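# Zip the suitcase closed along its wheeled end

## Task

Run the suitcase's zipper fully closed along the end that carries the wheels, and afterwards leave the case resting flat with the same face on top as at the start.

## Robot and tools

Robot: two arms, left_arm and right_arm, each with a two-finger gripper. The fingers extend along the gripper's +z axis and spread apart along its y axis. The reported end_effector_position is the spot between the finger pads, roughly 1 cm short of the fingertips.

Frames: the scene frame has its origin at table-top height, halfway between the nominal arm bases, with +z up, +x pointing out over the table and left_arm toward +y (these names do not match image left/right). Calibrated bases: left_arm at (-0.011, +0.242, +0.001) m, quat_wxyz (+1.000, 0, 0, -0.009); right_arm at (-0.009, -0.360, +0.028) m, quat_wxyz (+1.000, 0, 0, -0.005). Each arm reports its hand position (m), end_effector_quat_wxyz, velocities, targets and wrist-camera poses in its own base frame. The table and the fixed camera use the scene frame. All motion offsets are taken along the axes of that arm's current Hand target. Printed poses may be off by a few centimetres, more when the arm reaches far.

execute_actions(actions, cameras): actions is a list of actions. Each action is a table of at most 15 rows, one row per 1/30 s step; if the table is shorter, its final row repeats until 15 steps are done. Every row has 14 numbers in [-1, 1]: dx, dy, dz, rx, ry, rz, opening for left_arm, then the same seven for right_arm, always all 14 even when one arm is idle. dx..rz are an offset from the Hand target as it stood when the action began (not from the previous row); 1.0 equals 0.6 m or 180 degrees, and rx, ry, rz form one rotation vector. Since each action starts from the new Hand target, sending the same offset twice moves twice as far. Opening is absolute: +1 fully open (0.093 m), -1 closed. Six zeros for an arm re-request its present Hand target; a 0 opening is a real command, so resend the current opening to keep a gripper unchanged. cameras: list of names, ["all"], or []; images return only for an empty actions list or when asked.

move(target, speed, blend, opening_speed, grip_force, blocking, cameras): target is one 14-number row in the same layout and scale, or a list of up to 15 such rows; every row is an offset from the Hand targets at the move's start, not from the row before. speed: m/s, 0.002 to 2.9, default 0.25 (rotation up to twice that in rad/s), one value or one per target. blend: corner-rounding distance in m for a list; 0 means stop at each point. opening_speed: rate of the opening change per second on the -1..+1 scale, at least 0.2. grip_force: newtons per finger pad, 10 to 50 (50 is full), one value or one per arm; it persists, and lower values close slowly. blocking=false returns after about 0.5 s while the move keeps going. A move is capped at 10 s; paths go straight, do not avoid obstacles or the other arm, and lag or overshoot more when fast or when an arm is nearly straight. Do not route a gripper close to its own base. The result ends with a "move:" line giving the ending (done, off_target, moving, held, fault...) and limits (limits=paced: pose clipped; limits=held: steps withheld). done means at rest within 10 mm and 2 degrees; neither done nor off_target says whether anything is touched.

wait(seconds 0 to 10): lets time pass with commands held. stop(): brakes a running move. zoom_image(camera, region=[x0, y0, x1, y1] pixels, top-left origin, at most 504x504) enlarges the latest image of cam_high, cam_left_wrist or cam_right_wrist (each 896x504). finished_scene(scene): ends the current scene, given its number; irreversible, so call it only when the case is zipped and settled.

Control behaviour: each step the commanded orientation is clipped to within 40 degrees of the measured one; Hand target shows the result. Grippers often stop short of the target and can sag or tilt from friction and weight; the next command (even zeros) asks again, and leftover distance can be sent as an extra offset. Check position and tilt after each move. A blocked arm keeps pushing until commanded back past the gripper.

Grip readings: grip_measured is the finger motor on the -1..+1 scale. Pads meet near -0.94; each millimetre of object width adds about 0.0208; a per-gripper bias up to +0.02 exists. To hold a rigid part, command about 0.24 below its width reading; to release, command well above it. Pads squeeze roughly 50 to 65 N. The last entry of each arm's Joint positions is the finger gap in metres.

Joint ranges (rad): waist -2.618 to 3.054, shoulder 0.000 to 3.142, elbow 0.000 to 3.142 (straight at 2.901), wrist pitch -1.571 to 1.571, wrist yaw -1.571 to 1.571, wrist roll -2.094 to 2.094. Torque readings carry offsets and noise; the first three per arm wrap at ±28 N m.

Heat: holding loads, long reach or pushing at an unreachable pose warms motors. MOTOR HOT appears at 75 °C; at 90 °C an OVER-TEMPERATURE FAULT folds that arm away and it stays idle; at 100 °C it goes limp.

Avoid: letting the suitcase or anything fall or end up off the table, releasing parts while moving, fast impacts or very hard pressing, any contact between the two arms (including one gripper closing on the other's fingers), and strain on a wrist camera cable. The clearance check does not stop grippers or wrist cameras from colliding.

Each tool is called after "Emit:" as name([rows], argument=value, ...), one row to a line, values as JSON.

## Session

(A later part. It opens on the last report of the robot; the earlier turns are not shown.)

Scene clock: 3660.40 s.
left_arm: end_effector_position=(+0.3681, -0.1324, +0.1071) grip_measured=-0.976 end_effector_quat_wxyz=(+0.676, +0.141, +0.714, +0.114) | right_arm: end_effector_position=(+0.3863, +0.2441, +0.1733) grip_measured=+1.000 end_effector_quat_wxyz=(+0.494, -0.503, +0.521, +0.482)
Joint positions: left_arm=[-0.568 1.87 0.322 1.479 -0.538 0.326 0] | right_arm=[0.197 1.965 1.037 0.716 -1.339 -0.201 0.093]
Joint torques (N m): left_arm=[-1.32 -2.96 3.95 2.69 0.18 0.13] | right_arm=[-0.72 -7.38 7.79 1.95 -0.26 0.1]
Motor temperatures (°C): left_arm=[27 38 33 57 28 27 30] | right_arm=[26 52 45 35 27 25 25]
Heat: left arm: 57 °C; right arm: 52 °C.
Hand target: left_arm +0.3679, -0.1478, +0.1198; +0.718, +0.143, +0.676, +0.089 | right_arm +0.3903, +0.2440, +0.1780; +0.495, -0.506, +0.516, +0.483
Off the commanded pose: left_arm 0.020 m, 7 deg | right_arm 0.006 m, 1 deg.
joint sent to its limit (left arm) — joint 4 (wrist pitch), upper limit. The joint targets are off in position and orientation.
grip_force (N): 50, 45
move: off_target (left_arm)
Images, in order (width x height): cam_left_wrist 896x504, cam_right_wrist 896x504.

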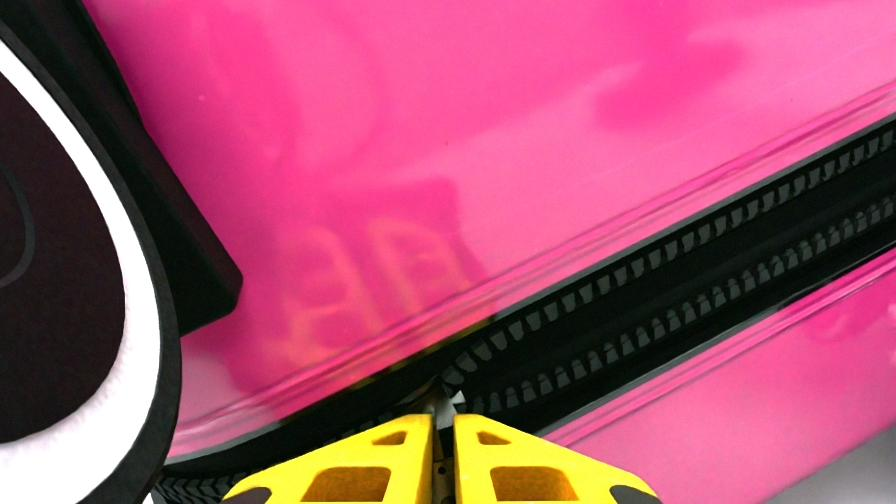

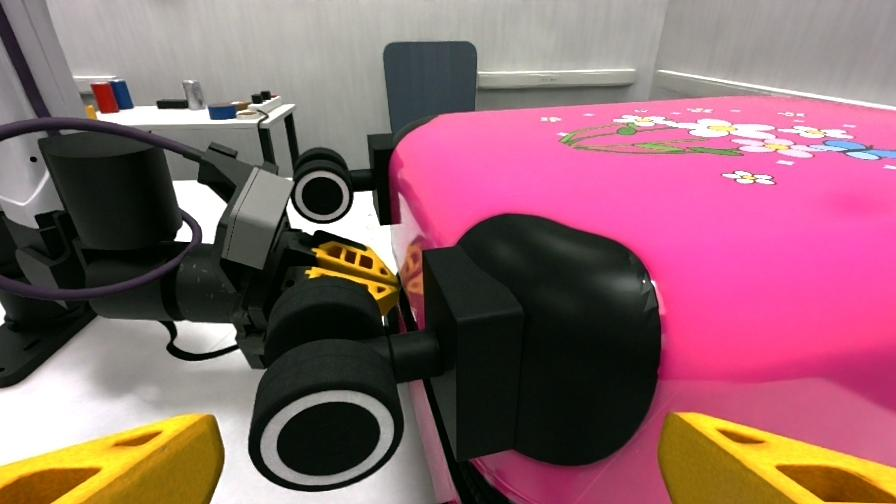

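Emit:
move([
  [0,0,0,0,0,0,-1,0.0,-0.035,-0.003,0,0,0,1],
], speed=[0.1], cameras=["cam_right_wrist"])

Scene clock: 3669.00 s.
left_arm: end_effector_position=(+0.3681, -0.1324, +0.1071) grip_measured=-0.976 end_effector_quat_wxyz=(+0.676, +0.141, +0.714, +0.114) | right_arm: end_effector_position=(+0.4088, +0.2413, +0.1774) grip_measured=+1.000 end_effector_quat_wxyz=(+0.505, -0.507, +0.512, +0.475)
Joint positions: left_arm=[-0.568 1.87 0.322 1.479 -0.538 0.326 0] | right_arm=[0.18 2.027 1.132 0.716 -1.351 -0.201 0.093]
Joint torques (N m): left_arm=[-1.31 -2.97 3.95 2.69 0.18 0.13] | right_arm=[-0.53 -7.91 7.62 1.57 -0.24 0.12]
Motor temperatures (°C): left_arm=[27 37 33 57 28 27 30] | right_arm=[26 52 45 35 27 25 25]
Heat: left arm: 57 °C; right arm: 52 °C.
Hand target: left_arm +0.3679, -0.1478, +0.1198; +0.718, +0.143, +0.676, +0.089 | right_arm +0.4113, +0.2417, +0.1781; +0.495, -0.506, +0.516, +0.483
Off the commanded pose: left_arm 0.020 m, 7 deg | right_arm 0.003 m, 2 deg.
joint sent to its limit (left arm) — joint 4 (wrist pitch), upper limit. The joint targets are off in position and orientation.
grip_force (N): 50, 45
move: off_target (left_arm)
Images, in order (width x height): cam_right_wrist 896x504.

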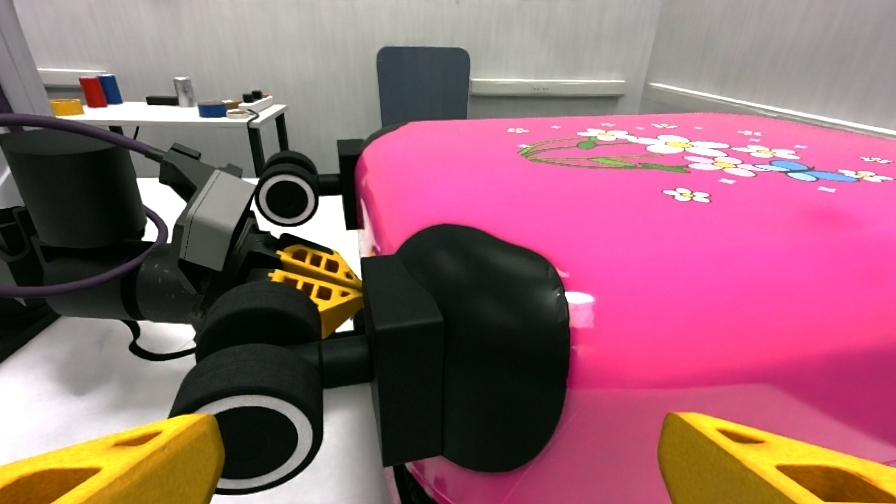

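Emit:
move([
  [-0.0313,-0.0932,0.019,0,0,0,-1,0.0,0,0.06,0,0,0,1],
], speed=[0.06], cameras=["cam_left_wrist","cam_right_wrist"])

Scene clock: 3676.80 s.
left_arm: end_effector_position=(+0.3702, -0.1489, +0.1068) grip_measured=-0.976 end_effector_quat_wxyz=(+0.672, +0.085, +0.712, +0.183) | right_arm: end_effector_position=(+0.4091, +0.2491, +0.1739) grip_measured=+1.000 end_effector_quat_wxyz=(+0.490, -0.500, +0.520, +0.490)
Joint positions: left_arm=[-0.706 1.969 0.445 1.479 -0.853 0.351 0] | right_arm=[0.197 2.048 1.151 0.716 -1.351 -0.158 0.093]
Joint torques (N m): left_arm=[-4.12 -3.21 6.16 2.55 1.5 0.17] | right_arm=[4.25 -7.68 8.39 2.09 0.45 0.2]
Motor temperatures (°C): left_arm=[28 37 33 57 28 27 30] | right_arm=[27 52 46 34 27 25 25]
Heat: left arm: 57 °C; right arm: 52 °C.
Hand target: left_arm +0.3742, -0.2076, +0.1198; +0.718, +0.143, +0.676, +0.089 | right_arm +0.4121, +0.2777, +0.1766; +0.495, -0.506, +0.516, +0.483
Off the commanded pose: left_arm 0.060 m, 14 deg | right_arm 0.029 m, 1 deg.
joint sent to its limit (left arm) — joint 4 (wrist pitch), upper limit. The joint targets are off in position, not in orientation.
grip_force (N): 50, 45
move: off_target (left_arm, right_arm)
Images, in order (width x height): cam_left_wrist 896x504, cam_right_wrist 896x504.

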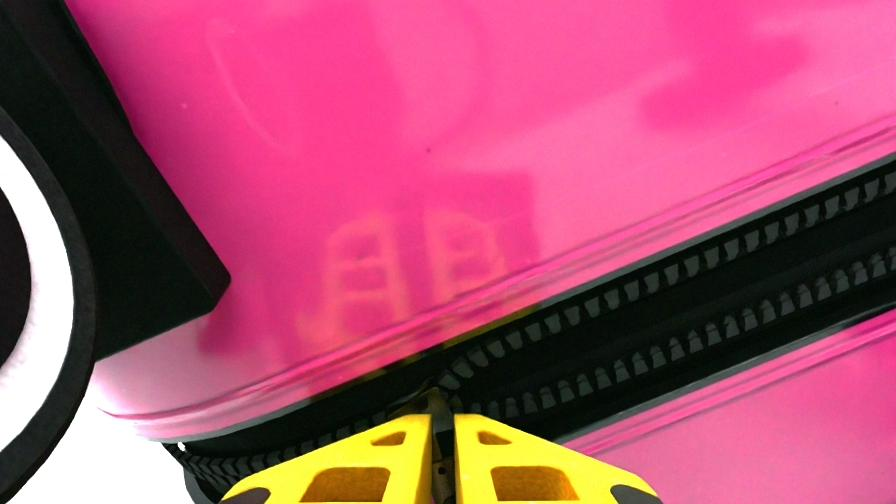

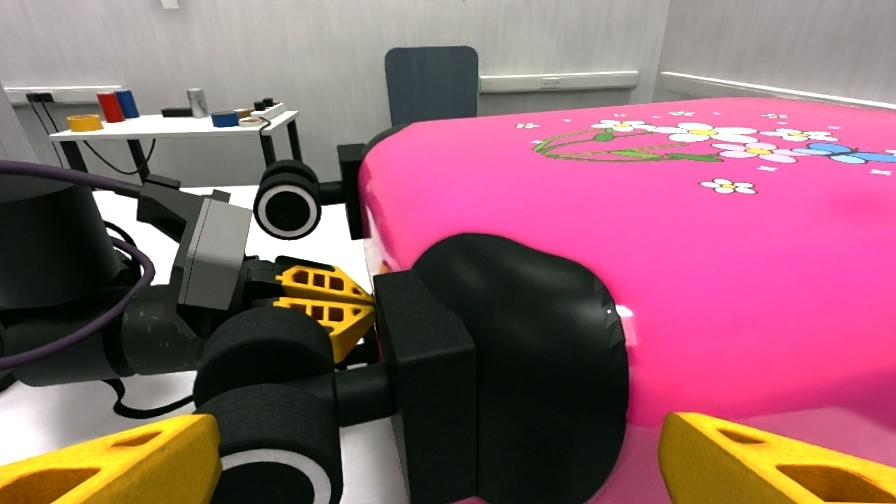

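Emit:
move([
  [-0.0313,-0.0932,0.019,0,0,0,-1,0.0,0,0.08,0,0,0,1],
], speed=[0.06], cameras=["cam_left_wrist","cam_right_wrist"])

Scene clock: 3682.30 s.
left_arm: end_effector_position=(+0.3769, -0.2650, +0.1144) grip_measured=-0.984 end_effector_quat_wxyz=(+0.713, +0.153, +0.679, +0.084) | right_arm: end_effector_position=(+0.4079, +0.3125, +0.1722) grip_measured=+1.000 end_effector_quat_wxyz=(+0.484, -0.507, +0.519, +0.490)
Joint positions: left_arm=[-0.868 2.111 0.684 1.47 -0.764 0.369 0] | right_arm=[0.341 2.106 1.237 0.719 -1.221 -0.124 0.093]
Joint torques (N m): left_arm=[-0.36 -6.23 5.9 1.72 -0.2 0.17] | right_arm=[1.33 -7.66 8.14 2.42 0.19 0.21]
Motor temperatures (°C): left_arm=[28 37 33 56 29 27 30] | right_arm=[27 52 46 35 27 25 25]
Heat: left arm: 56 °C; right arm: 52 °C.
Hand target: left_arm +0.3805, -0.2673, +0.1198; +0.718, +0.143, +0.676, +0.089 | right_arm +0.4132, +0.3256, +0.1745; +0.495, -0.506, +0.516, +0.483
Off the commanded pose: left_arm 0.007 m, 1 deg | right_arm 0.014 m, 2 deg.
grip_force (N): 50, 45
move: off_target (right_arm)
Images, in order (width x height): cam_left_wrist 896x504, cam_right_wrist 896x504.

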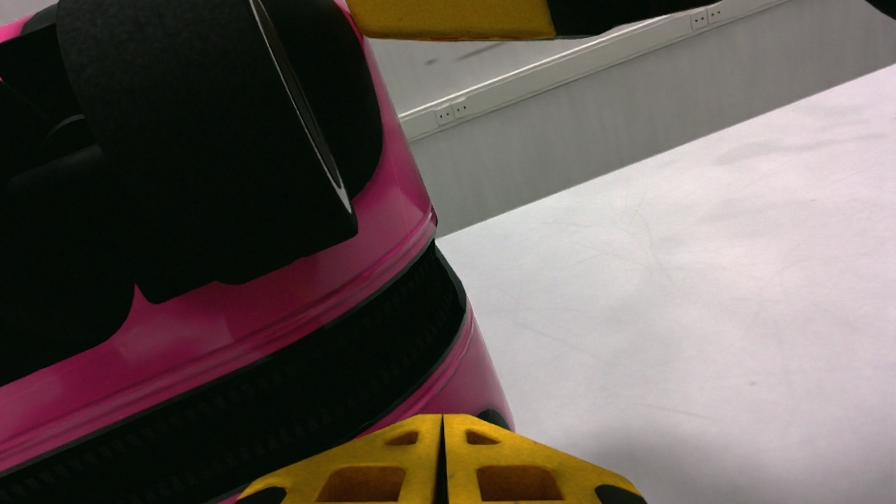

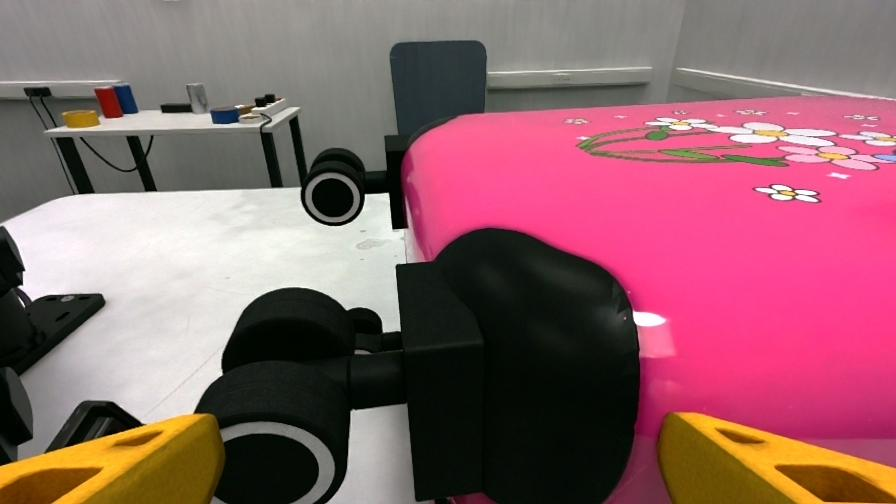

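Emit:
move([
  [0.0,-0.0,-0.13,0,0,0,-0.6,0.0,0,-0.02,0,0,0,1],
], speed=[0.15], cameras=["all"])

Scene clock: 3689.60 s.
left_arm: end_effector_position=(+0.3049, -0.2612, +0.0850) grip_measured=-0.602 end_effector_quat_wxyz=(+0.678, +0.195, +0.699, +0.119) | right_arm: end_effector_position=(+0.4076, +0.3125, +0.1722) grip_measured=+1.000 end_effector_quat_wxyz=(+0.483, -0.507, +0.519, +0.491)
Joint positions: left_arm=[-1.059 2.068 0.502 1.475 -0.958 0.371 0.016] | right_arm=[0.341 2.106 1.237 0.719 -1.222 -0.122 0.093]
Joint torques (N m): left_arm=[-0.28 -9.39 2.54 2.55 -0.33 -0.02] | right_arm=[-0.73 -8.92 6.72 2.32 -0.01 0.11]
Motor temperatures (°C): left_arm=[28 38 33 56 29 27 30] | right_arm=[27 53 45 36 27 25 25]
Heat: left arm: 56 °C; right arm: 53 °C.
Hand target: left_arm +0.3029, -0.2606, +0.1162; +0.718, +0.143, +0.676, +0.089 | right_arm +0.4129, +0.3137, +0.1750; +0.495, -0.506, +0.516, +0.483
Off the commanded pose: left_arm 0.031 m, 9 deg | right_arm 0.006 m, 2 deg.
joint sent to its limit (left arm) — joint 4 (wrist pitch), upper limit. The joint targets are off in position, not in orientation.
grip_force (N): 50, 45
move: off_target (left_arm)

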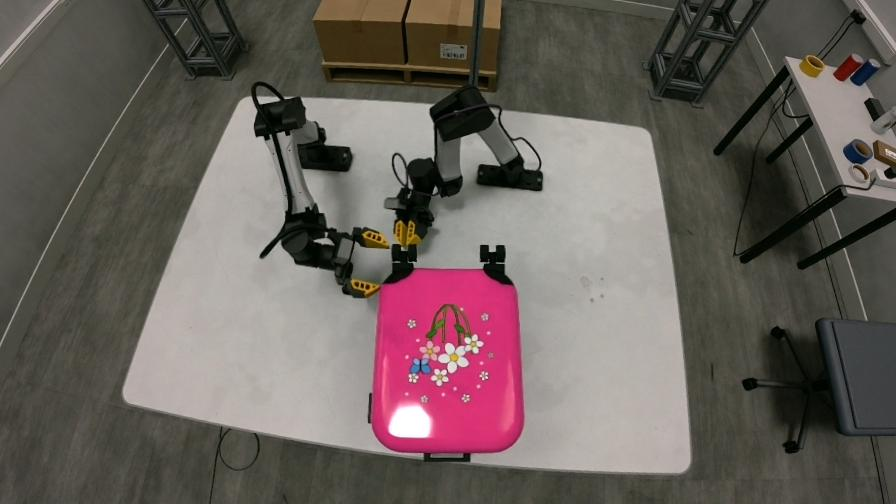

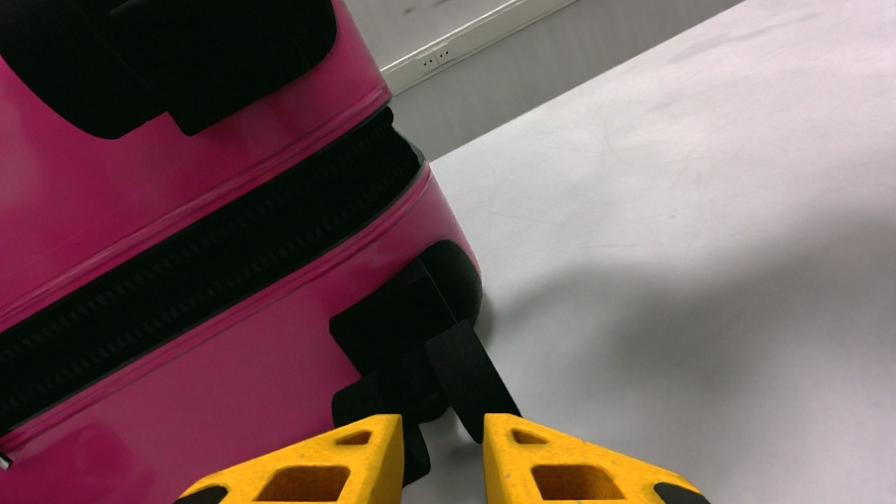

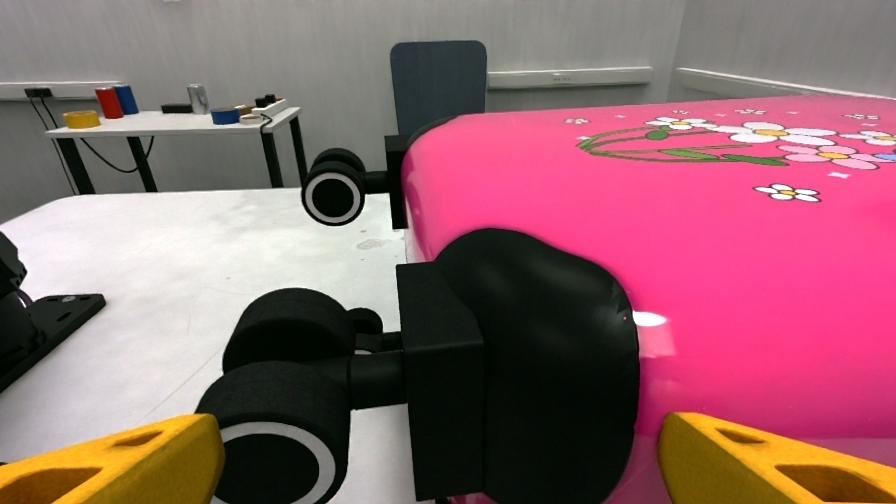

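Emit:
move([
  [0.03,0.13,-0.0,0,0,0,-0.6,0.0,0,0,0,0,0,1],
], speed=[0.2], cameras=["cam_left_wrist"])

Scene clock: 3693.67 s.
left_arm: end_effector_position=(+0.3073, -0.1811, +0.0985) grip_measured=-0.602 end_effector_quat_wxyz=(+0.666, +0.186, +0.712, +0.121) | right_arm: end_effector_position=(+0.4076, +0.3125, +0.1722) grip_measured=+1.000 end_effector_quat_wxyz=(+0.483, -0.507, +0.519, +0.491)
Joint positions: left_arm=[-0.878 1.844 0.25 1.475 -0.799 0.349 0.016] | right_arm=[0.341 2.106 1.237 0.719 -1.222 -0.122 0.093]
Joint torques (N m): left_arm=[0.7 -6.76 2.52 2.64 0.01 -0.11] | right_arm=[-0.53 -9.02 6.48 2.38 -0.02 0.1]
Motor temperatures (°C): left_arm=[28 38 33 56 29 27 29] | right_arm=[27 54 44 36 27 25 25]
Heat: left arm: 56 °C; right arm: 54 °C.
Hand target: left_arm +0.3094, -0.1813, +0.1247; +0.718, +0.143, +0.676, +0.089 | right_arm +0.4129, +0.3137, +0.1750; +0.495, -0.506, +0.516, +0.483
Off the commanded pose: left_arm 0.026 m, 9 deg | right_arm 0.006 m, 2 deg.
joint sent to its limit (left arm) — joint 4 (wrist pitch), upper limit. The joint targets are off in position and orientation.
grip_force (N): 50, 45
move: off_target (left_arm)
Images, in order (width x height): cam_left_wrist 896x504.

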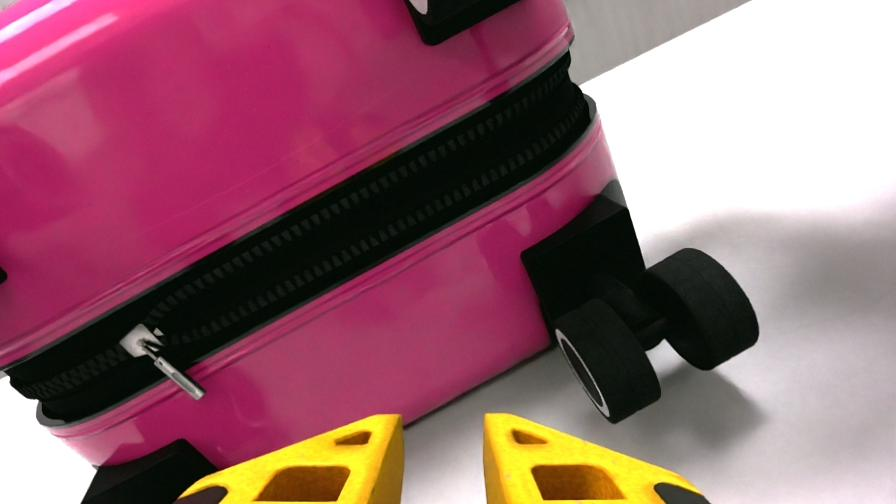

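Emit:
move([
  [0.037,0.0988,0.0338,-0.0484,0.0738,0.3956,-1,0.0,0,0,0,0,0,1],
  [0.0788,0.211,0.1022,-0.0484,0.0738,0.3956,-1,0.0,0,0,0,0,0,1],
], speed=[0.4,0.15], blend=[0.01,0], cameras=["cam_left_wrist","cam_right_wrist"])

Scene clock: 3734.43 s.
left_arm: end_effector_position=(+0.3726, -0.0472, +0.1015) grip_measured=-0.984 end_effector_quat_wxyz=(+0.414, +0.479, +0.559, +0.536) | right_arm: end_effector_position=(+0.4076, +0.3125, +0.1722) grip_measured=+1.000 end_effector_quat_wxyz=(+0.483, -0.507, +0.519, +0.491)
Joint positions: left_arm=[-0.373 1.843 0.269 1.476 -0.576 1.569 0] | right_arm=[0.341 2.106 1.237 0.719 -1.222 -0.122 0.093]
Joint torques (N m): left_arm=[0.81 -3.96 5.09 2.72 0.24 0.12] | right_arm=[-0.46 -8.72 6.45 2.36 0.02 0.11]
Motor temperatures (°C): left_arm=[27 39 33 60 28 27 29] | right_arm=[27 60 42 38 27 25 25]
Heat: left arm: 60 °C; right arm: 60 °C.
Hand target: left_arm +0.3821, -0.0520, +0.1241; +0.463, +0.447, +0.531, +0.552 | right_arm +0.4129, +0.3137, +0.1750; +0.495, -0.506, +0.516, +0.483
Off the commanded pose: left_arm 0.025 m, 8 deg | right_arm 0.006 m, 2 deg.
joint sent to its limit (left arm) — joint 4 (wrist pitch), upper limit. The joint targets are off in position and orientation.
grip_force (N): 50, 45
move: off_target (left_arm)
Images, in order (width x height): cam_left_wrist 896x504, cam_right_wrist 896x504.

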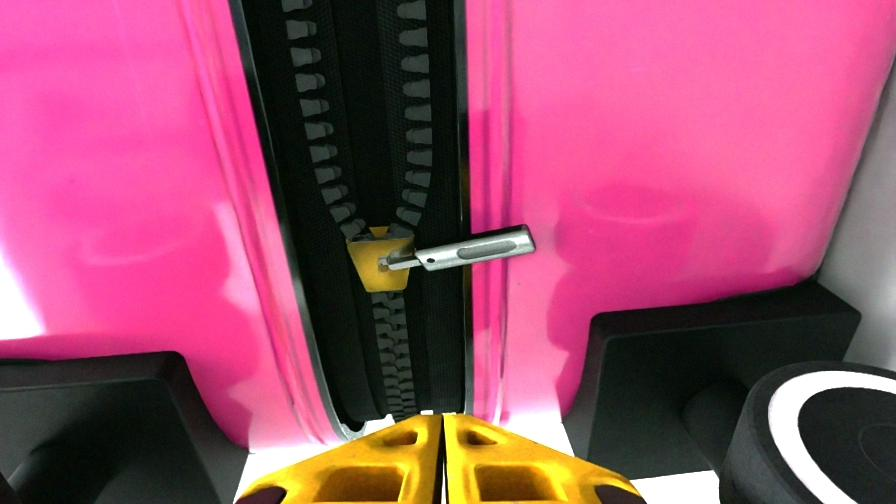

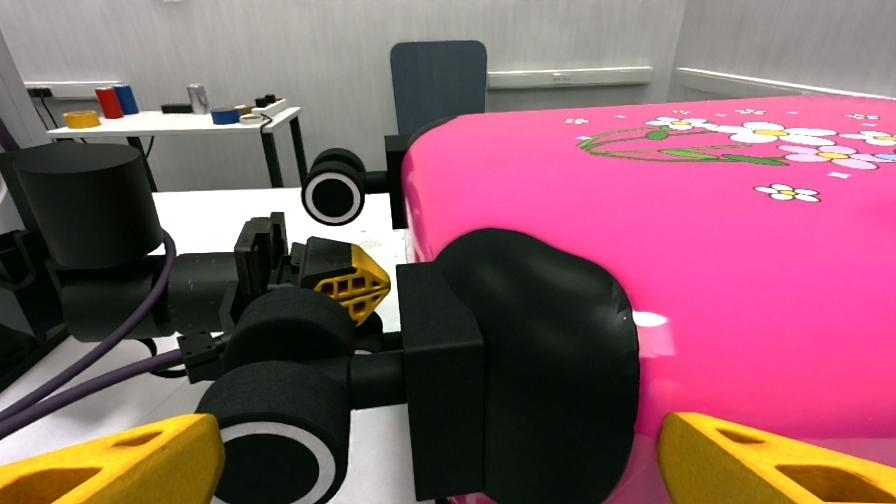

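Emit:
move([
  [0.0,0.023,0.022,0,0,0,-1,0.0,0,0,0,0,0,1],
], speed=[0.12], cameras=["cam_left_wrist"])

Scene clock: 3742.33 s.
left_arm: end_effector_position=(+0.3864, -0.0417, +0.1142) grip_measured=-0.984 end_effector_quat_wxyz=(+0.424, +0.463, +0.555, +0.546) | right_arm: end_effector_position=(+0.4076, +0.3125, +0.1722) grip_measured=+1.000 end_effector_quat_wxyz=(+0.483, -0.507, +0.519, +0.491)
Joint positions: left_arm=[-0.336 1.843 0.315 1.476 -0.55 1.579 0] | right_arm=[0.341 2.106 1.237 0.719 -1.222 -0.122 0.093]
Joint torques (N m): left_arm=[0.7 -5.65 5.34 2.42 0.31 0.19] | right_arm=[-0.51 -9.06 6.78 2.37 0.01 0.09]
Motor temperatures (°C): left_arm=[27 39 33 60 28 27 29] | right_arm=[27 60 42 38 27 25 25]
Heat: left arm: 60 °C; right arm: 60 °C.
Hand target: left_arm +0.3946, -0.0498, +0.1384; +0.463, +0.447, +0.531, +0.552 | right_arm +0.4129, +0.3137, +0.1750; +0.495, -0.506, +0.516, +0.483
Off the commanded pose: left_arm 0.027 m, 6 deg | right_arm 0.006 m, 2 deg.
grip_force (N): 50, 45
move: off_target (left_arm)
Images, in order (width x height): cam_left_wrist 896x504.

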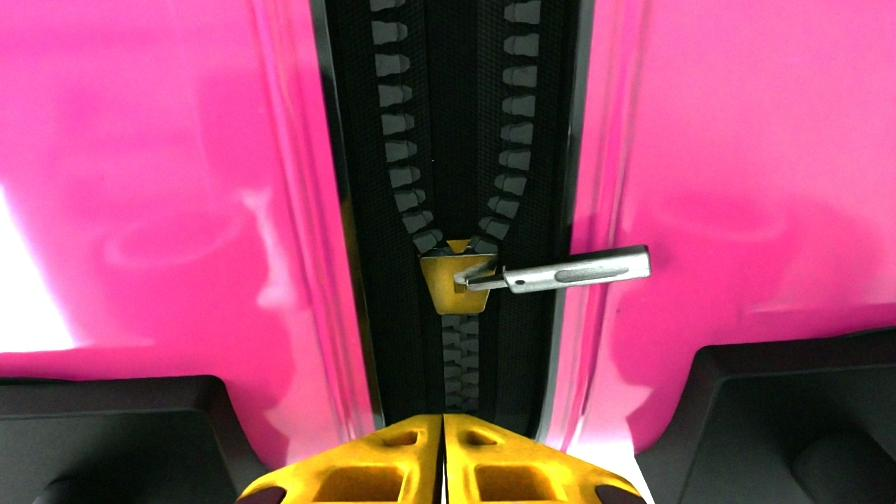

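Emit:
move([
  [0.0,-0.006,0.015,0,0,0,-1,0.0,0,0,0,0,0,1],
], speed=[0.1], cameras=["cam_left_wrist"])

Scene clock: 3747.17 s.
left_arm: end_effector_position=(+0.3920, -0.0430, +0.1168) grip_measured=-0.984 end_effector_quat_wxyz=(+0.428, +0.461, +0.552, +0.547) | right_arm: end_effector_position=(+0.4092, +0.3125, +0.1720) grip_measured=+1.000 end_effector_quat_wxyz=(+0.485, -0.504, +0.522, +0.488)
Joint positions: left_arm=[-0.332 1.854 0.336 1.478 -0.543 1.581 0] | right_arm=[0.341 2.106 1.237 0.719 -1.213 -0.121 0.093]
Joint torques (N m): left_arm=[1.03 -3.79 6.28 2.44 0.41 0.17] | right_arm=[-0.36 -9.06 6.65 2.39 -0.03 0.1]
Motor temperatures (°C): left_arm=[27 38 33 59 28 27 29] | right_arm=[27 60 42 39 27 25 25]
Heat: left arm: 59 °C; right arm: 60 °C.
Hand target: left_arm +0.4036, -0.0482, +0.1351; +0.463, +0.447, +0.531, +0.552 | right_arm +0.4129, +0.3137, +0.1750; +0.495, -0.506, +0.516, +0.483
Off the commanded pose: left_arm 0.022 m, 5 deg | right_arm 0.005 m, 1 deg.
grip_force (N): 50, 45
move: off_target (left_arm)
Images, in order (width x height): cam_left_wrist 896x504.

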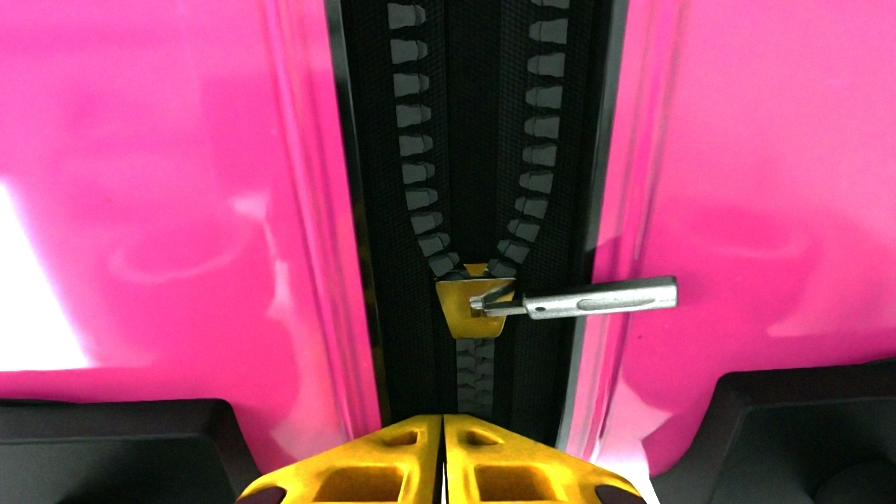

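Emit:
move([
  [0.0,-0.017,0.01,0,0,0,-1,0.0,0,0,0,0,0,1],
], speed=[0.1], cameras=["cam_left_wrist"])

Scene clock: 3750.77 s.
left_arm: end_effector_position=(+0.3983, -0.0403, +0.1041) grip_measured=-0.984 end_effector_quat_wxyz=(+0.416, +0.467, +0.558, +0.545) | right_arm: end_effector_position=(+0.4092, +0.3125, +0.1720) grip_measured=+1.000 end_effector_quat_wxyz=(+0.485, -0.504, +0.522, +0.488)
Joint positions: left_arm=[-0.319 1.907 0.361 1.478 -0.541 1.579 0] | right_arm=[0.341 2.106 1.237 0.719 -1.213 -0.121 0.093]
Joint torques (N m): left_arm=[0.98 -3.79 5.75 2.71 0.48 0.11] | right_arm=[-0.49 -8.94 6.82 2.42 -0.04 0.16]
Motor temperatures (°C): left_arm=[27 38 33 59 28 27 29] | right_arm=[27 61 42 39 27 25 25]
Heat: left arm: 59 °C; right arm: 61 °C.
Hand target: left_arm +0.4099, -0.0471, +0.1252; +0.463, +0.447, +0.531, +0.552 | right_arm +0.4129, +0.3137, +0.1750; +0.495, -0.506, +0.516, +0.483
Off the commanded pose: left_arm 0.025 m, 7 deg | right_arm 0.005 m, 1 deg.
joint sent to its limit (left arm) — joint 4 (wrist pitch), upper limit. The joint targets are off in position, not in orientation.
grip_force (N): 50, 45
move: off_target (left_arm)
Images, in order (width x height): cam_left_wrist 896x504.

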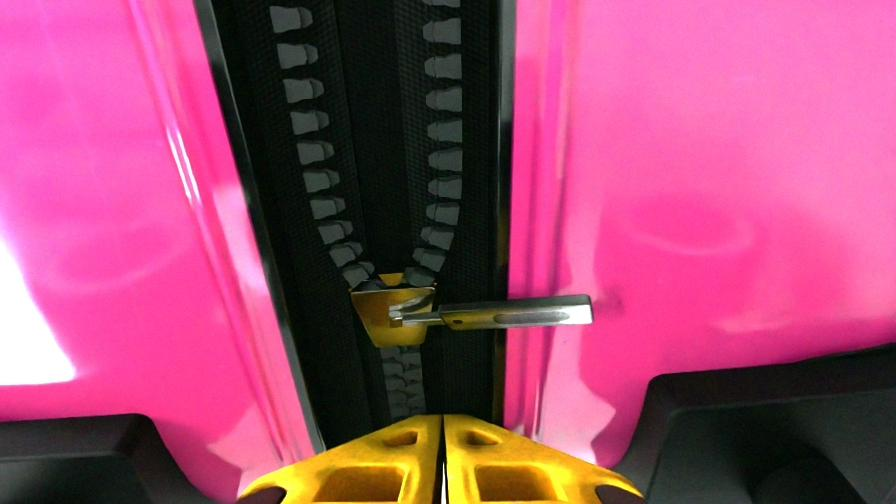

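Emit:
move([
  [0.0,0.014,0.0,0.011,0.0444,0,-1,0.0,0,0,0,0,0,1],
], speed=[0.1], cameras=["cam_left_wrist"])

Scene clock: 3761.53 s.
left_arm: end_effector_position=(+0.3986, -0.0413, +0.1047) grip_measured=-0.984 end_effector_quat_wxyz=(+0.380, +0.446, +0.579, +0.568) | right_arm: end_effector_position=(+0.4092, +0.3125, +0.1720) grip_measured=+1.000 end_effector_quat_wxyz=(+0.485, -0.504, +0.522, +0.488)
Joint positions: left_arm=[-0.378 1.907 0.405 1.415 -0.701 1.581 0] | right_arm=[0.341 2.106 1.237 0.719 -1.213 -0.121 0.093]
Joint torques (N m): left_arm=[-0.29 -8.54 6.9 1.87 -0.03 -0.05] | right_arm=[-0.16 -9.24 6.64 2.39 0.03 0.11]
Motor temperatures (°C): left_arm=[27 38 33 59 28 27 29] | right_arm=[27 61 42 39 27 25 25]
Heat: left arm: 59 °C; right arm: 61 °C.
Hand target: left_arm +0.4096, -0.0471, +0.1336; +0.417, +0.415, +0.572, +0.572 | right_arm +0.4129, +0.3137, +0.1750; +0.495, -0.506, +0.516, +0.483
Off the commanded pose: left_arm 0.031 m, 6 deg | right_arm 0.005 m, 1 deg.
grip_force (N): 50, 45
move: off_target (left_arm)
Images, in order (width x height): cam_left_wrist 896x504.

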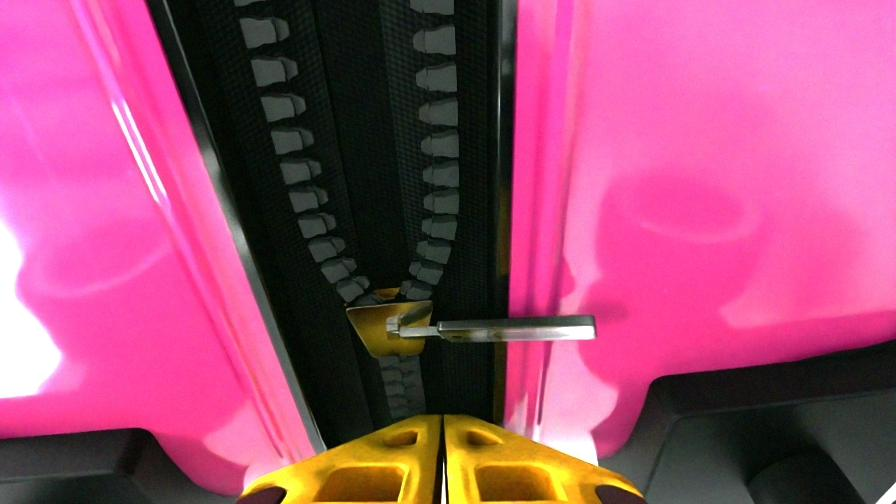

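Emit:
move([
  [0.0,0.009,0.0,0,0,0,-1,0.0,0,0,0,0,0,1],
], speed=[0.1], cameras=["cam_left_wrist"])

Scene clock: 3764.47 s.
left_arm: end_effector_position=(+0.3987, -0.0413, +0.1055) grip_measured=-0.984 end_effector_quat_wxyz=(+0.373, +0.452, +0.580, +0.566) | right_arm: end_effector_position=(+0.4092, +0.3125, +0.1720) grip_measured=+1.000 end_effector_quat_wxyz=(+0.485, -0.504, +0.522, +0.488)
Joint positions: left_arm=[-0.378 1.881 0.408 1.367 -0.701 1.581 0] | right_arm=[0.341 2.106 1.237 0.719 -1.213 -0.121 0.093]
Joint torques (N m): left_arm=[-0.25 -8.77 7.02 2.03 -0.03 -0.05] | right_arm=[-0.46 -8.83 6.78 2.38 -0.08 0.14]
Motor temperatures (°C): left_arm=[27 39 33 58 28 27 29] | right_arm=[27 61 42 39 27 25 25]
Heat: left arm: 58 °C; right arm: 61 °C.
Hand target: left_arm +0.4096, -0.0471, +0.1390; +0.417, +0.415, +0.572, +0.572 | right_arm +0.4129, +0.3137, +0.1750; +0.495, -0.506, +0.516, +0.483
Off the commanded pose: left_arm 0.036 m, 7 deg | right_arm 0.005 m, 1 deg.
grip_force (N): 50, 45
move: off_target (left_arm)
Images, in order (width x height): cam_left_wrist 896x504.

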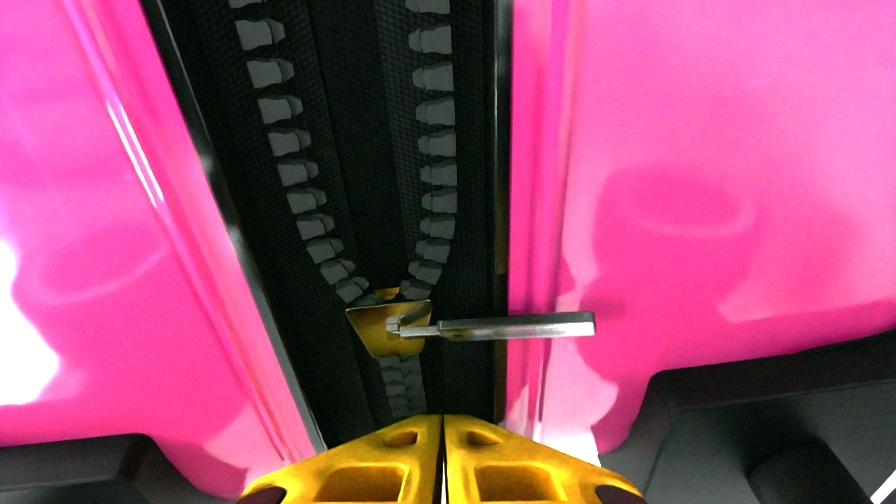

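Emit:
move([
  [0.0,0.012,0.0,0,0,0,-1,0.0,0,0,0,0,0,1],
], speed=[0.1], cameras=["cam_left_wrist"])

Scene clock: 3768.00 s.
left_arm: end_effector_position=(+0.3984, -0.0412, +0.1130) grip_measured=-0.984 end_effector_quat_wxyz=(+0.374, +0.451, +0.580, +0.566) | right_arm: end_effector_position=(+0.4092, +0.3125, +0.1720) grip_measured=+1.000 end_effector_quat_wxyz=(+0.485, -0.504, +0.522, +0.488)
Joint positions: left_arm=[-0.378 1.84 0.41 1.327 -0.701 1.581 0] | right_arm=[0.341 2.106 1.237 0.719 -1.213 -0.121 0.093]
Joint torques (N m): left_arm=[-0.32 -8.49 7.49 2 -0.03 -0.05] | right_arm=[-0.4 -9.01 6.67 2.37 -0.02 0.11]
Motor temperatures (°C): left_arm=[27 39 34 57 28 27 29] | right_arm=[26 61 42 39 27 25 25]
Heat: left arm: 57 °C; right arm: 61 °C.
Hand target: left_arm +0.4096, -0.0471, +0.1462; +0.417, +0.415, +0.572, +0.572 | right_arm +0.4129, +0.3137, +0.1750; +0.495, -0.506, +0.516, +0.483
Off the commanded pose: left_arm 0.035 m, 6 deg | right_arm 0.005 m, 1 deg.
grip_force (N): 50, 45
move: off_target (left_arm)
Images, in order (width x height): cam_left_wrist 896x504.

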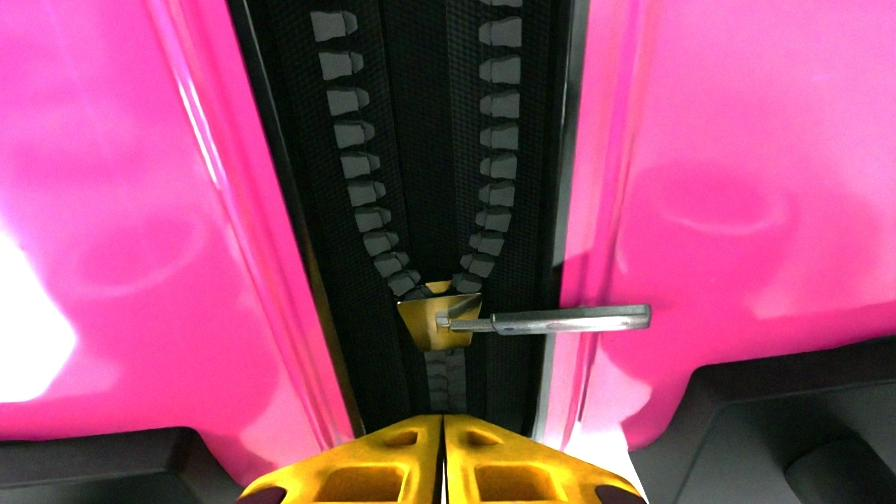

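Emit:
move([
  [-0.0475,0.0,-0.008,0,0,0,-1,0.0,0,0,0,0,0,1],
], speed=[0.08], cameras=["cam_left_wrist"])

Scene clock: 3774.47 s.
left_arm: end_effector_position=(+0.3983, -0.0542, +0.1177) grip_measured=-0.984 end_effector_quat_wxyz=(+0.356, +0.439, +0.587, +0.579) | right_arm: end_effector_position=(+0.4092, +0.3125, +0.1720) grip_measured=+1.000 end_effector_quat_wxyz=(+0.485, -0.504, +0.522, +0.488)
Joint positions: left_arm=[-0.447 1.84 0.457 1.272 -0.82 1.581 0] | right_arm=[0.341 2.106 1.237 0.719 -1.213 -0.121 0.093]
Joint torques (N m): left_arm=[-1.28 -5.82 8.81 2.24 0.26 -0.05] | right_arm=[-0.39 -9.21 6.89 2.42 -0.07 0.08]
Motor temperatures (°C): left_arm=[27 40 34 56 28 27 29] | right_arm=[26 62 42 39 27 25 25]
Heat: left arm: 56 °C; right arm: 62 °C.
Hand target: left_arm +0.4138, -0.0757, +0.1462; +0.417, +0.415, +0.572, +0.572 | right_arm +0.4129, +0.3137, +0.1750; +0.495, -0.506, +0.516, +0.483
Off the commanded pose: left_arm 0.039 m, 8 deg | right_arm 0.005 m, 1 deg.
grip_force (N): 50, 45
move: off_target (left_arm)
Images, in order (width x height): cam_left_wrist 896x504.

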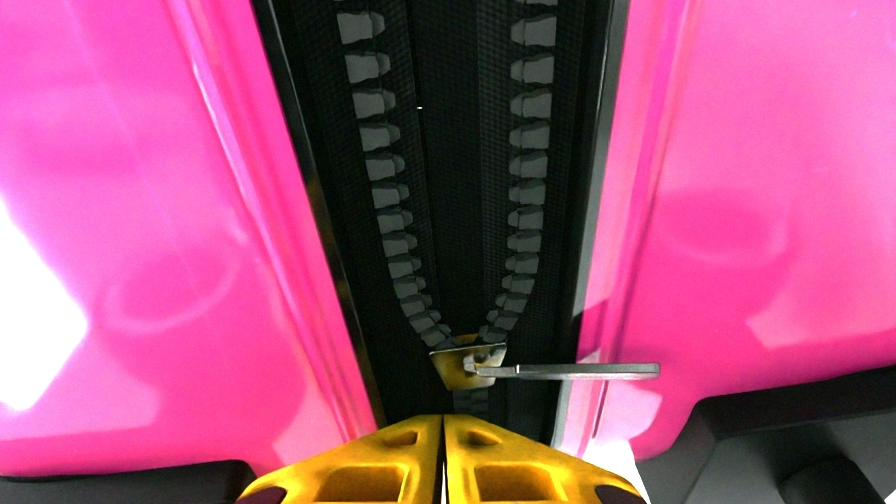

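Emit:
move([
  [-0.03,-0.014,-0.004,0,0,0,-1,0.0,0,0,0,0,0,1],
], speed=[0.08], cameras=["cam_left_wrist"])

Scene clock: 3778.37 s.
left_arm: end_effector_position=(+0.4043, -0.0691, +0.1168) grip_measured=-0.984 end_effector_quat_wxyz=(+0.353, +0.432, +0.588, +0.585) | right_arm: end_effector_position=(+0.4111, +0.3112, +0.1719) grip_measured=+1.000 end_effector_quat_wxyz=(+0.487, -0.502, +0.524, +0.486)
Joint positions: left_arm=[-0.493 1.89 0.514 1.274 -0.885 1.581 0] | right_arm=[0.338 2.106 1.237 0.719 -1.207 -0.121 0.093]
Joint torques (N m): left_arm=[-1.51 -4.88 7.66 2.42 0.39 -0.07] | right_arm=[-0.39 -8.96 6.68 2.38 -0.06 0.13]
Motor temperatures (°C): left_arm=[27 40 35 56 28 27 29] | right_arm=[26 62 42 40 27 25 25]
Heat: left arm: 56 °C; right arm: 62 °C.
Hand target: left_arm +0.4171, -0.0936, +0.1378; +0.417, +0.415, +0.572, +0.572 | right_arm +0.4129, +0.3137, +0.1750; +0.495, -0.506, +0.516, +0.483
Off the commanded pose: left_arm 0.035 m, 8 deg | right_arm 0.004 m, 1 deg.
grip_force (N): 50, 45
move: off_target (left_arm)
Images, in order (width x height): cam_left_wrist 896x504.

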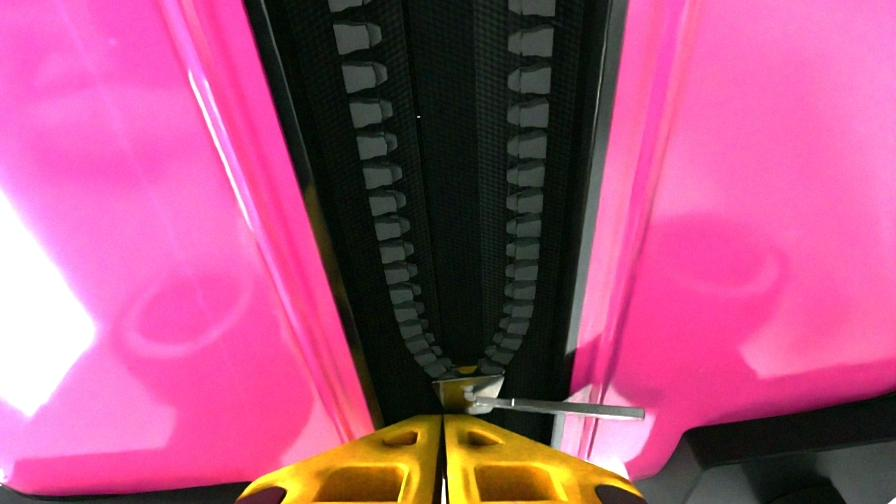

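Emit:
move([
  [-0.03,-0.014,-0.006,0,0,0,-1,0.0,0,0.04,0,0,0,1],
], speed=[0.08], cameras=["cam_left_wrist","cam_right_wrist"])

Scene clock: 3783.83 s.
left_arm: end_effector_position=(+0.4122, -0.1049, +0.1106) grip_measured=-0.984 end_effector_quat_wxyz=(+0.376, +0.449, +0.573, +0.573) | right_arm: end_effector_position=(+0.4131, +0.3242, +0.1708) grip_measured=+1.000 end_effector_quat_wxyz=(+0.489, -0.502, +0.525, +0.482)
Joint positions: left_arm=[-0.56 1.962 0.577 1.291 -0.883 1.581 0] | right_arm=[0.365 2.125 1.261 0.72 -1.172 -0.116 0.093]
Joint torques (N m): left_arm=[-0.24 -5.46 6.28 2.44 -0.01 -0.08] | right_arm=[1.61 -8.2 8.17 2.45 0.04 0.21]
Motor temperatures (°C): left_arm=[27 40 35 57 28 27 29] | right_arm=[26 62 42 40 27 25 25]
Heat: left arm: 57 °C; right arm: 62 °C.
Hand target: left_arm +0.4192, -0.1118, +0.1294; +0.417, +0.415, +0.572, +0.572 | right_arm +0.4134, +0.3376, +0.1740; +0.495, -0.506, +0.516, +0.483
Off the commanded pose: left_arm 0.021 m, 6 deg | right_arm 0.014 m, 1 deg.
grip_force (N): 50, 45
move: off_target (left_arm, right_arm)
Images, in order (width x height): cam_left_wrist 896x504, cam_right_wrist 896x504.

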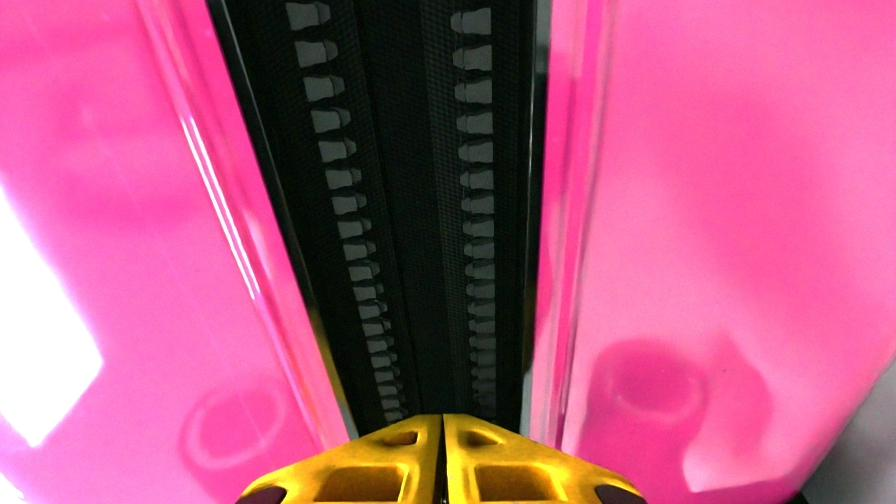

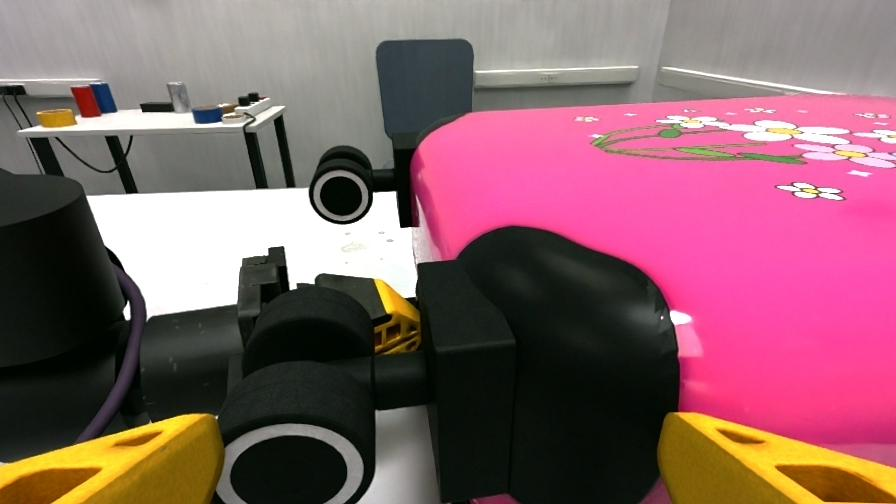

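Emit:
move([
  [0,0.0,-0.0417,0,0,0,-1,0.0,0,-0.03,0,0,0,1],
  [0.0833,0.0,-0.016,0,0,0,-1,0.0,0,-0.03,0,0,0,1],
], speed=[0.12], blend=[0.005,0], cameras=["cam_left_wrist"])

speed must be one number or one for each of the 2 targets, got a list of 1; nothing of the call was run

Emit:
move([
  [0,0.0,-0.0417,0,0,0,-1,0.0,0,-0.03,0,0,0,1],
  [0.0833,0.0,-0.016,0,0,0,-1,0.0,0,-0.03,0,0,0,1],
], speed=0.12, blend=[0.005,0], cameras=["cam_left_wrist"])

Scene clock: 3800.37 s.
left_arm: end_effector_position=(+0.3929, -0.0666, +0.1019) grip_measured=-0.984 end_effector_quat_wxyz=(+0.373, +0.454, +0.576, +0.569) | right_arm: end_effector_position=(+0.4148, +0.3204, +0.1710) grip_measured=+1.000 end_effector_quat_wxyz=(+0.489, -0.500, +0.526, +0.483)
Joint positions: left_arm=[-0.474 1.916 0.427 1.383 -0.794 1.581 0] | right_arm=[0.356 2.125 1.261 0.72 -1.179 -0.113 0.093]
Joint torques (N m): left_arm=[0.47 -8.21 3.14 2.51 0.03 -0.05] | right_arm=[-0.65 -9.95 5.44 2.45 -0.24 0.03]
Motor temperatures (°C): left_arm=[27 39 35 58 28 27 29] | right_arm=[27 63 45 41 27 25 25]
Heat: left arm: 58 °C; right arm: 63 °C.
Hand target: left_arm +0.3947, -0.0672, +0.1293; +0.417, +0.415, +0.572, +0.572 | right_arm +0.4130, +0.3197, +0.1747; +0.495, -0.506, +0.516, +0.483
Off the commanded pose: left_arm 0.027 m, 7 deg | right_arm 0.004 m, 2 deg.
grip_force (N): 50, 45
move: off_target (left_arm)
Images, in order (width x height): cam_left_wrist 896x504.

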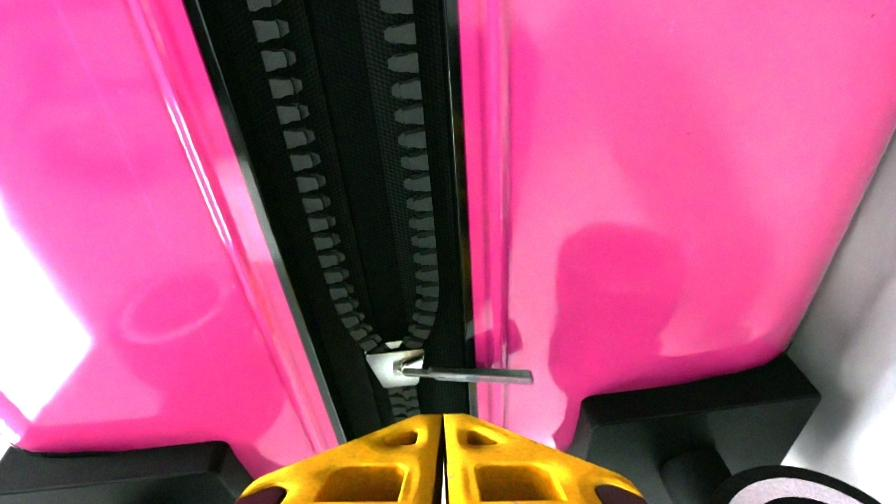

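Emit:
move([
  [0,0.0,-0.04,0,0,0,-0.6,0.0,0,0,0,0,0,1],
  [0.0202,-0.0138,-0.0228,0.0469,-0.0902,-0.3929,-0.6,0.0,0,0,0,0,0,1],
], speed=[0.15,0.5], blend=[0.008,0], cameras=["cam_left_wrist"])

Scene clock: 3826.53 s.
left_arm: end_effector_position=(+0.3762, -0.0574, +0.1027) grip_measured=-0.602 end_effector_quat_wxyz=(+0.660, +0.125, +0.728, +0.140) | right_arm: end_effector_position=(+0.4148, +0.3204, +0.1710) grip_measured=+1.000 end_effector_quat_wxyz=(+0.489, -0.500, +0.526, +0.483)
Joint positions: left_arm=[-0.298 1.815 0.247 1.473 -0.336 0.348 0.016] | right_arm=[0.356 2.125 1.261 0.72 -1.179 -0.113 0.093]
Joint torques (N m): left_arm=[0.62 -3.85 2.89 2.8 0.12 -0.1] | right_arm=[-0.91 -10.11 5.59 2.43 -0.31 0.02]
Motor temperatures (°C): left_arm=[27 40 33 60 28 27 29] | right_arm=[27 68 44 42 27 25 25]
Heat: left arm: 60 °C; right arm: 68 °C.
Hand target: left_arm +0.3779, -0.0599, +0.1210; +0.711, +0.109, +0.683, +0.125 | right_arm +0.4130, +0.3197, +0.1747; +0.495, -0.506, +0.516, +0.483
Off the commanded pose: left_arm 0.019 m, 8 deg | right_arm 0.004 m, 2 deg.
joint sent to its limit (left arm) — joint 4 (wrist pitch), upper limit. The joint targets are off in position and orientation.
grip_force (N): 50, 45
move: off_target (left_arm)
Images, in order (width x height): cam_left_wrist 896x504.

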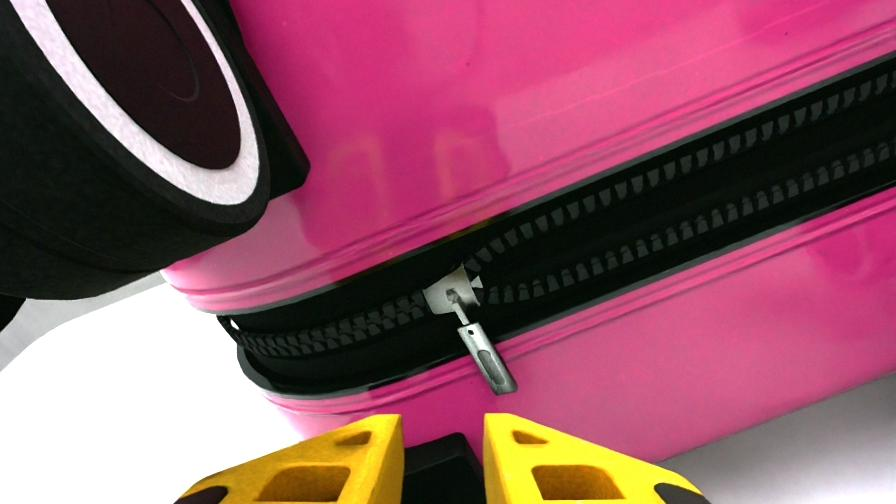

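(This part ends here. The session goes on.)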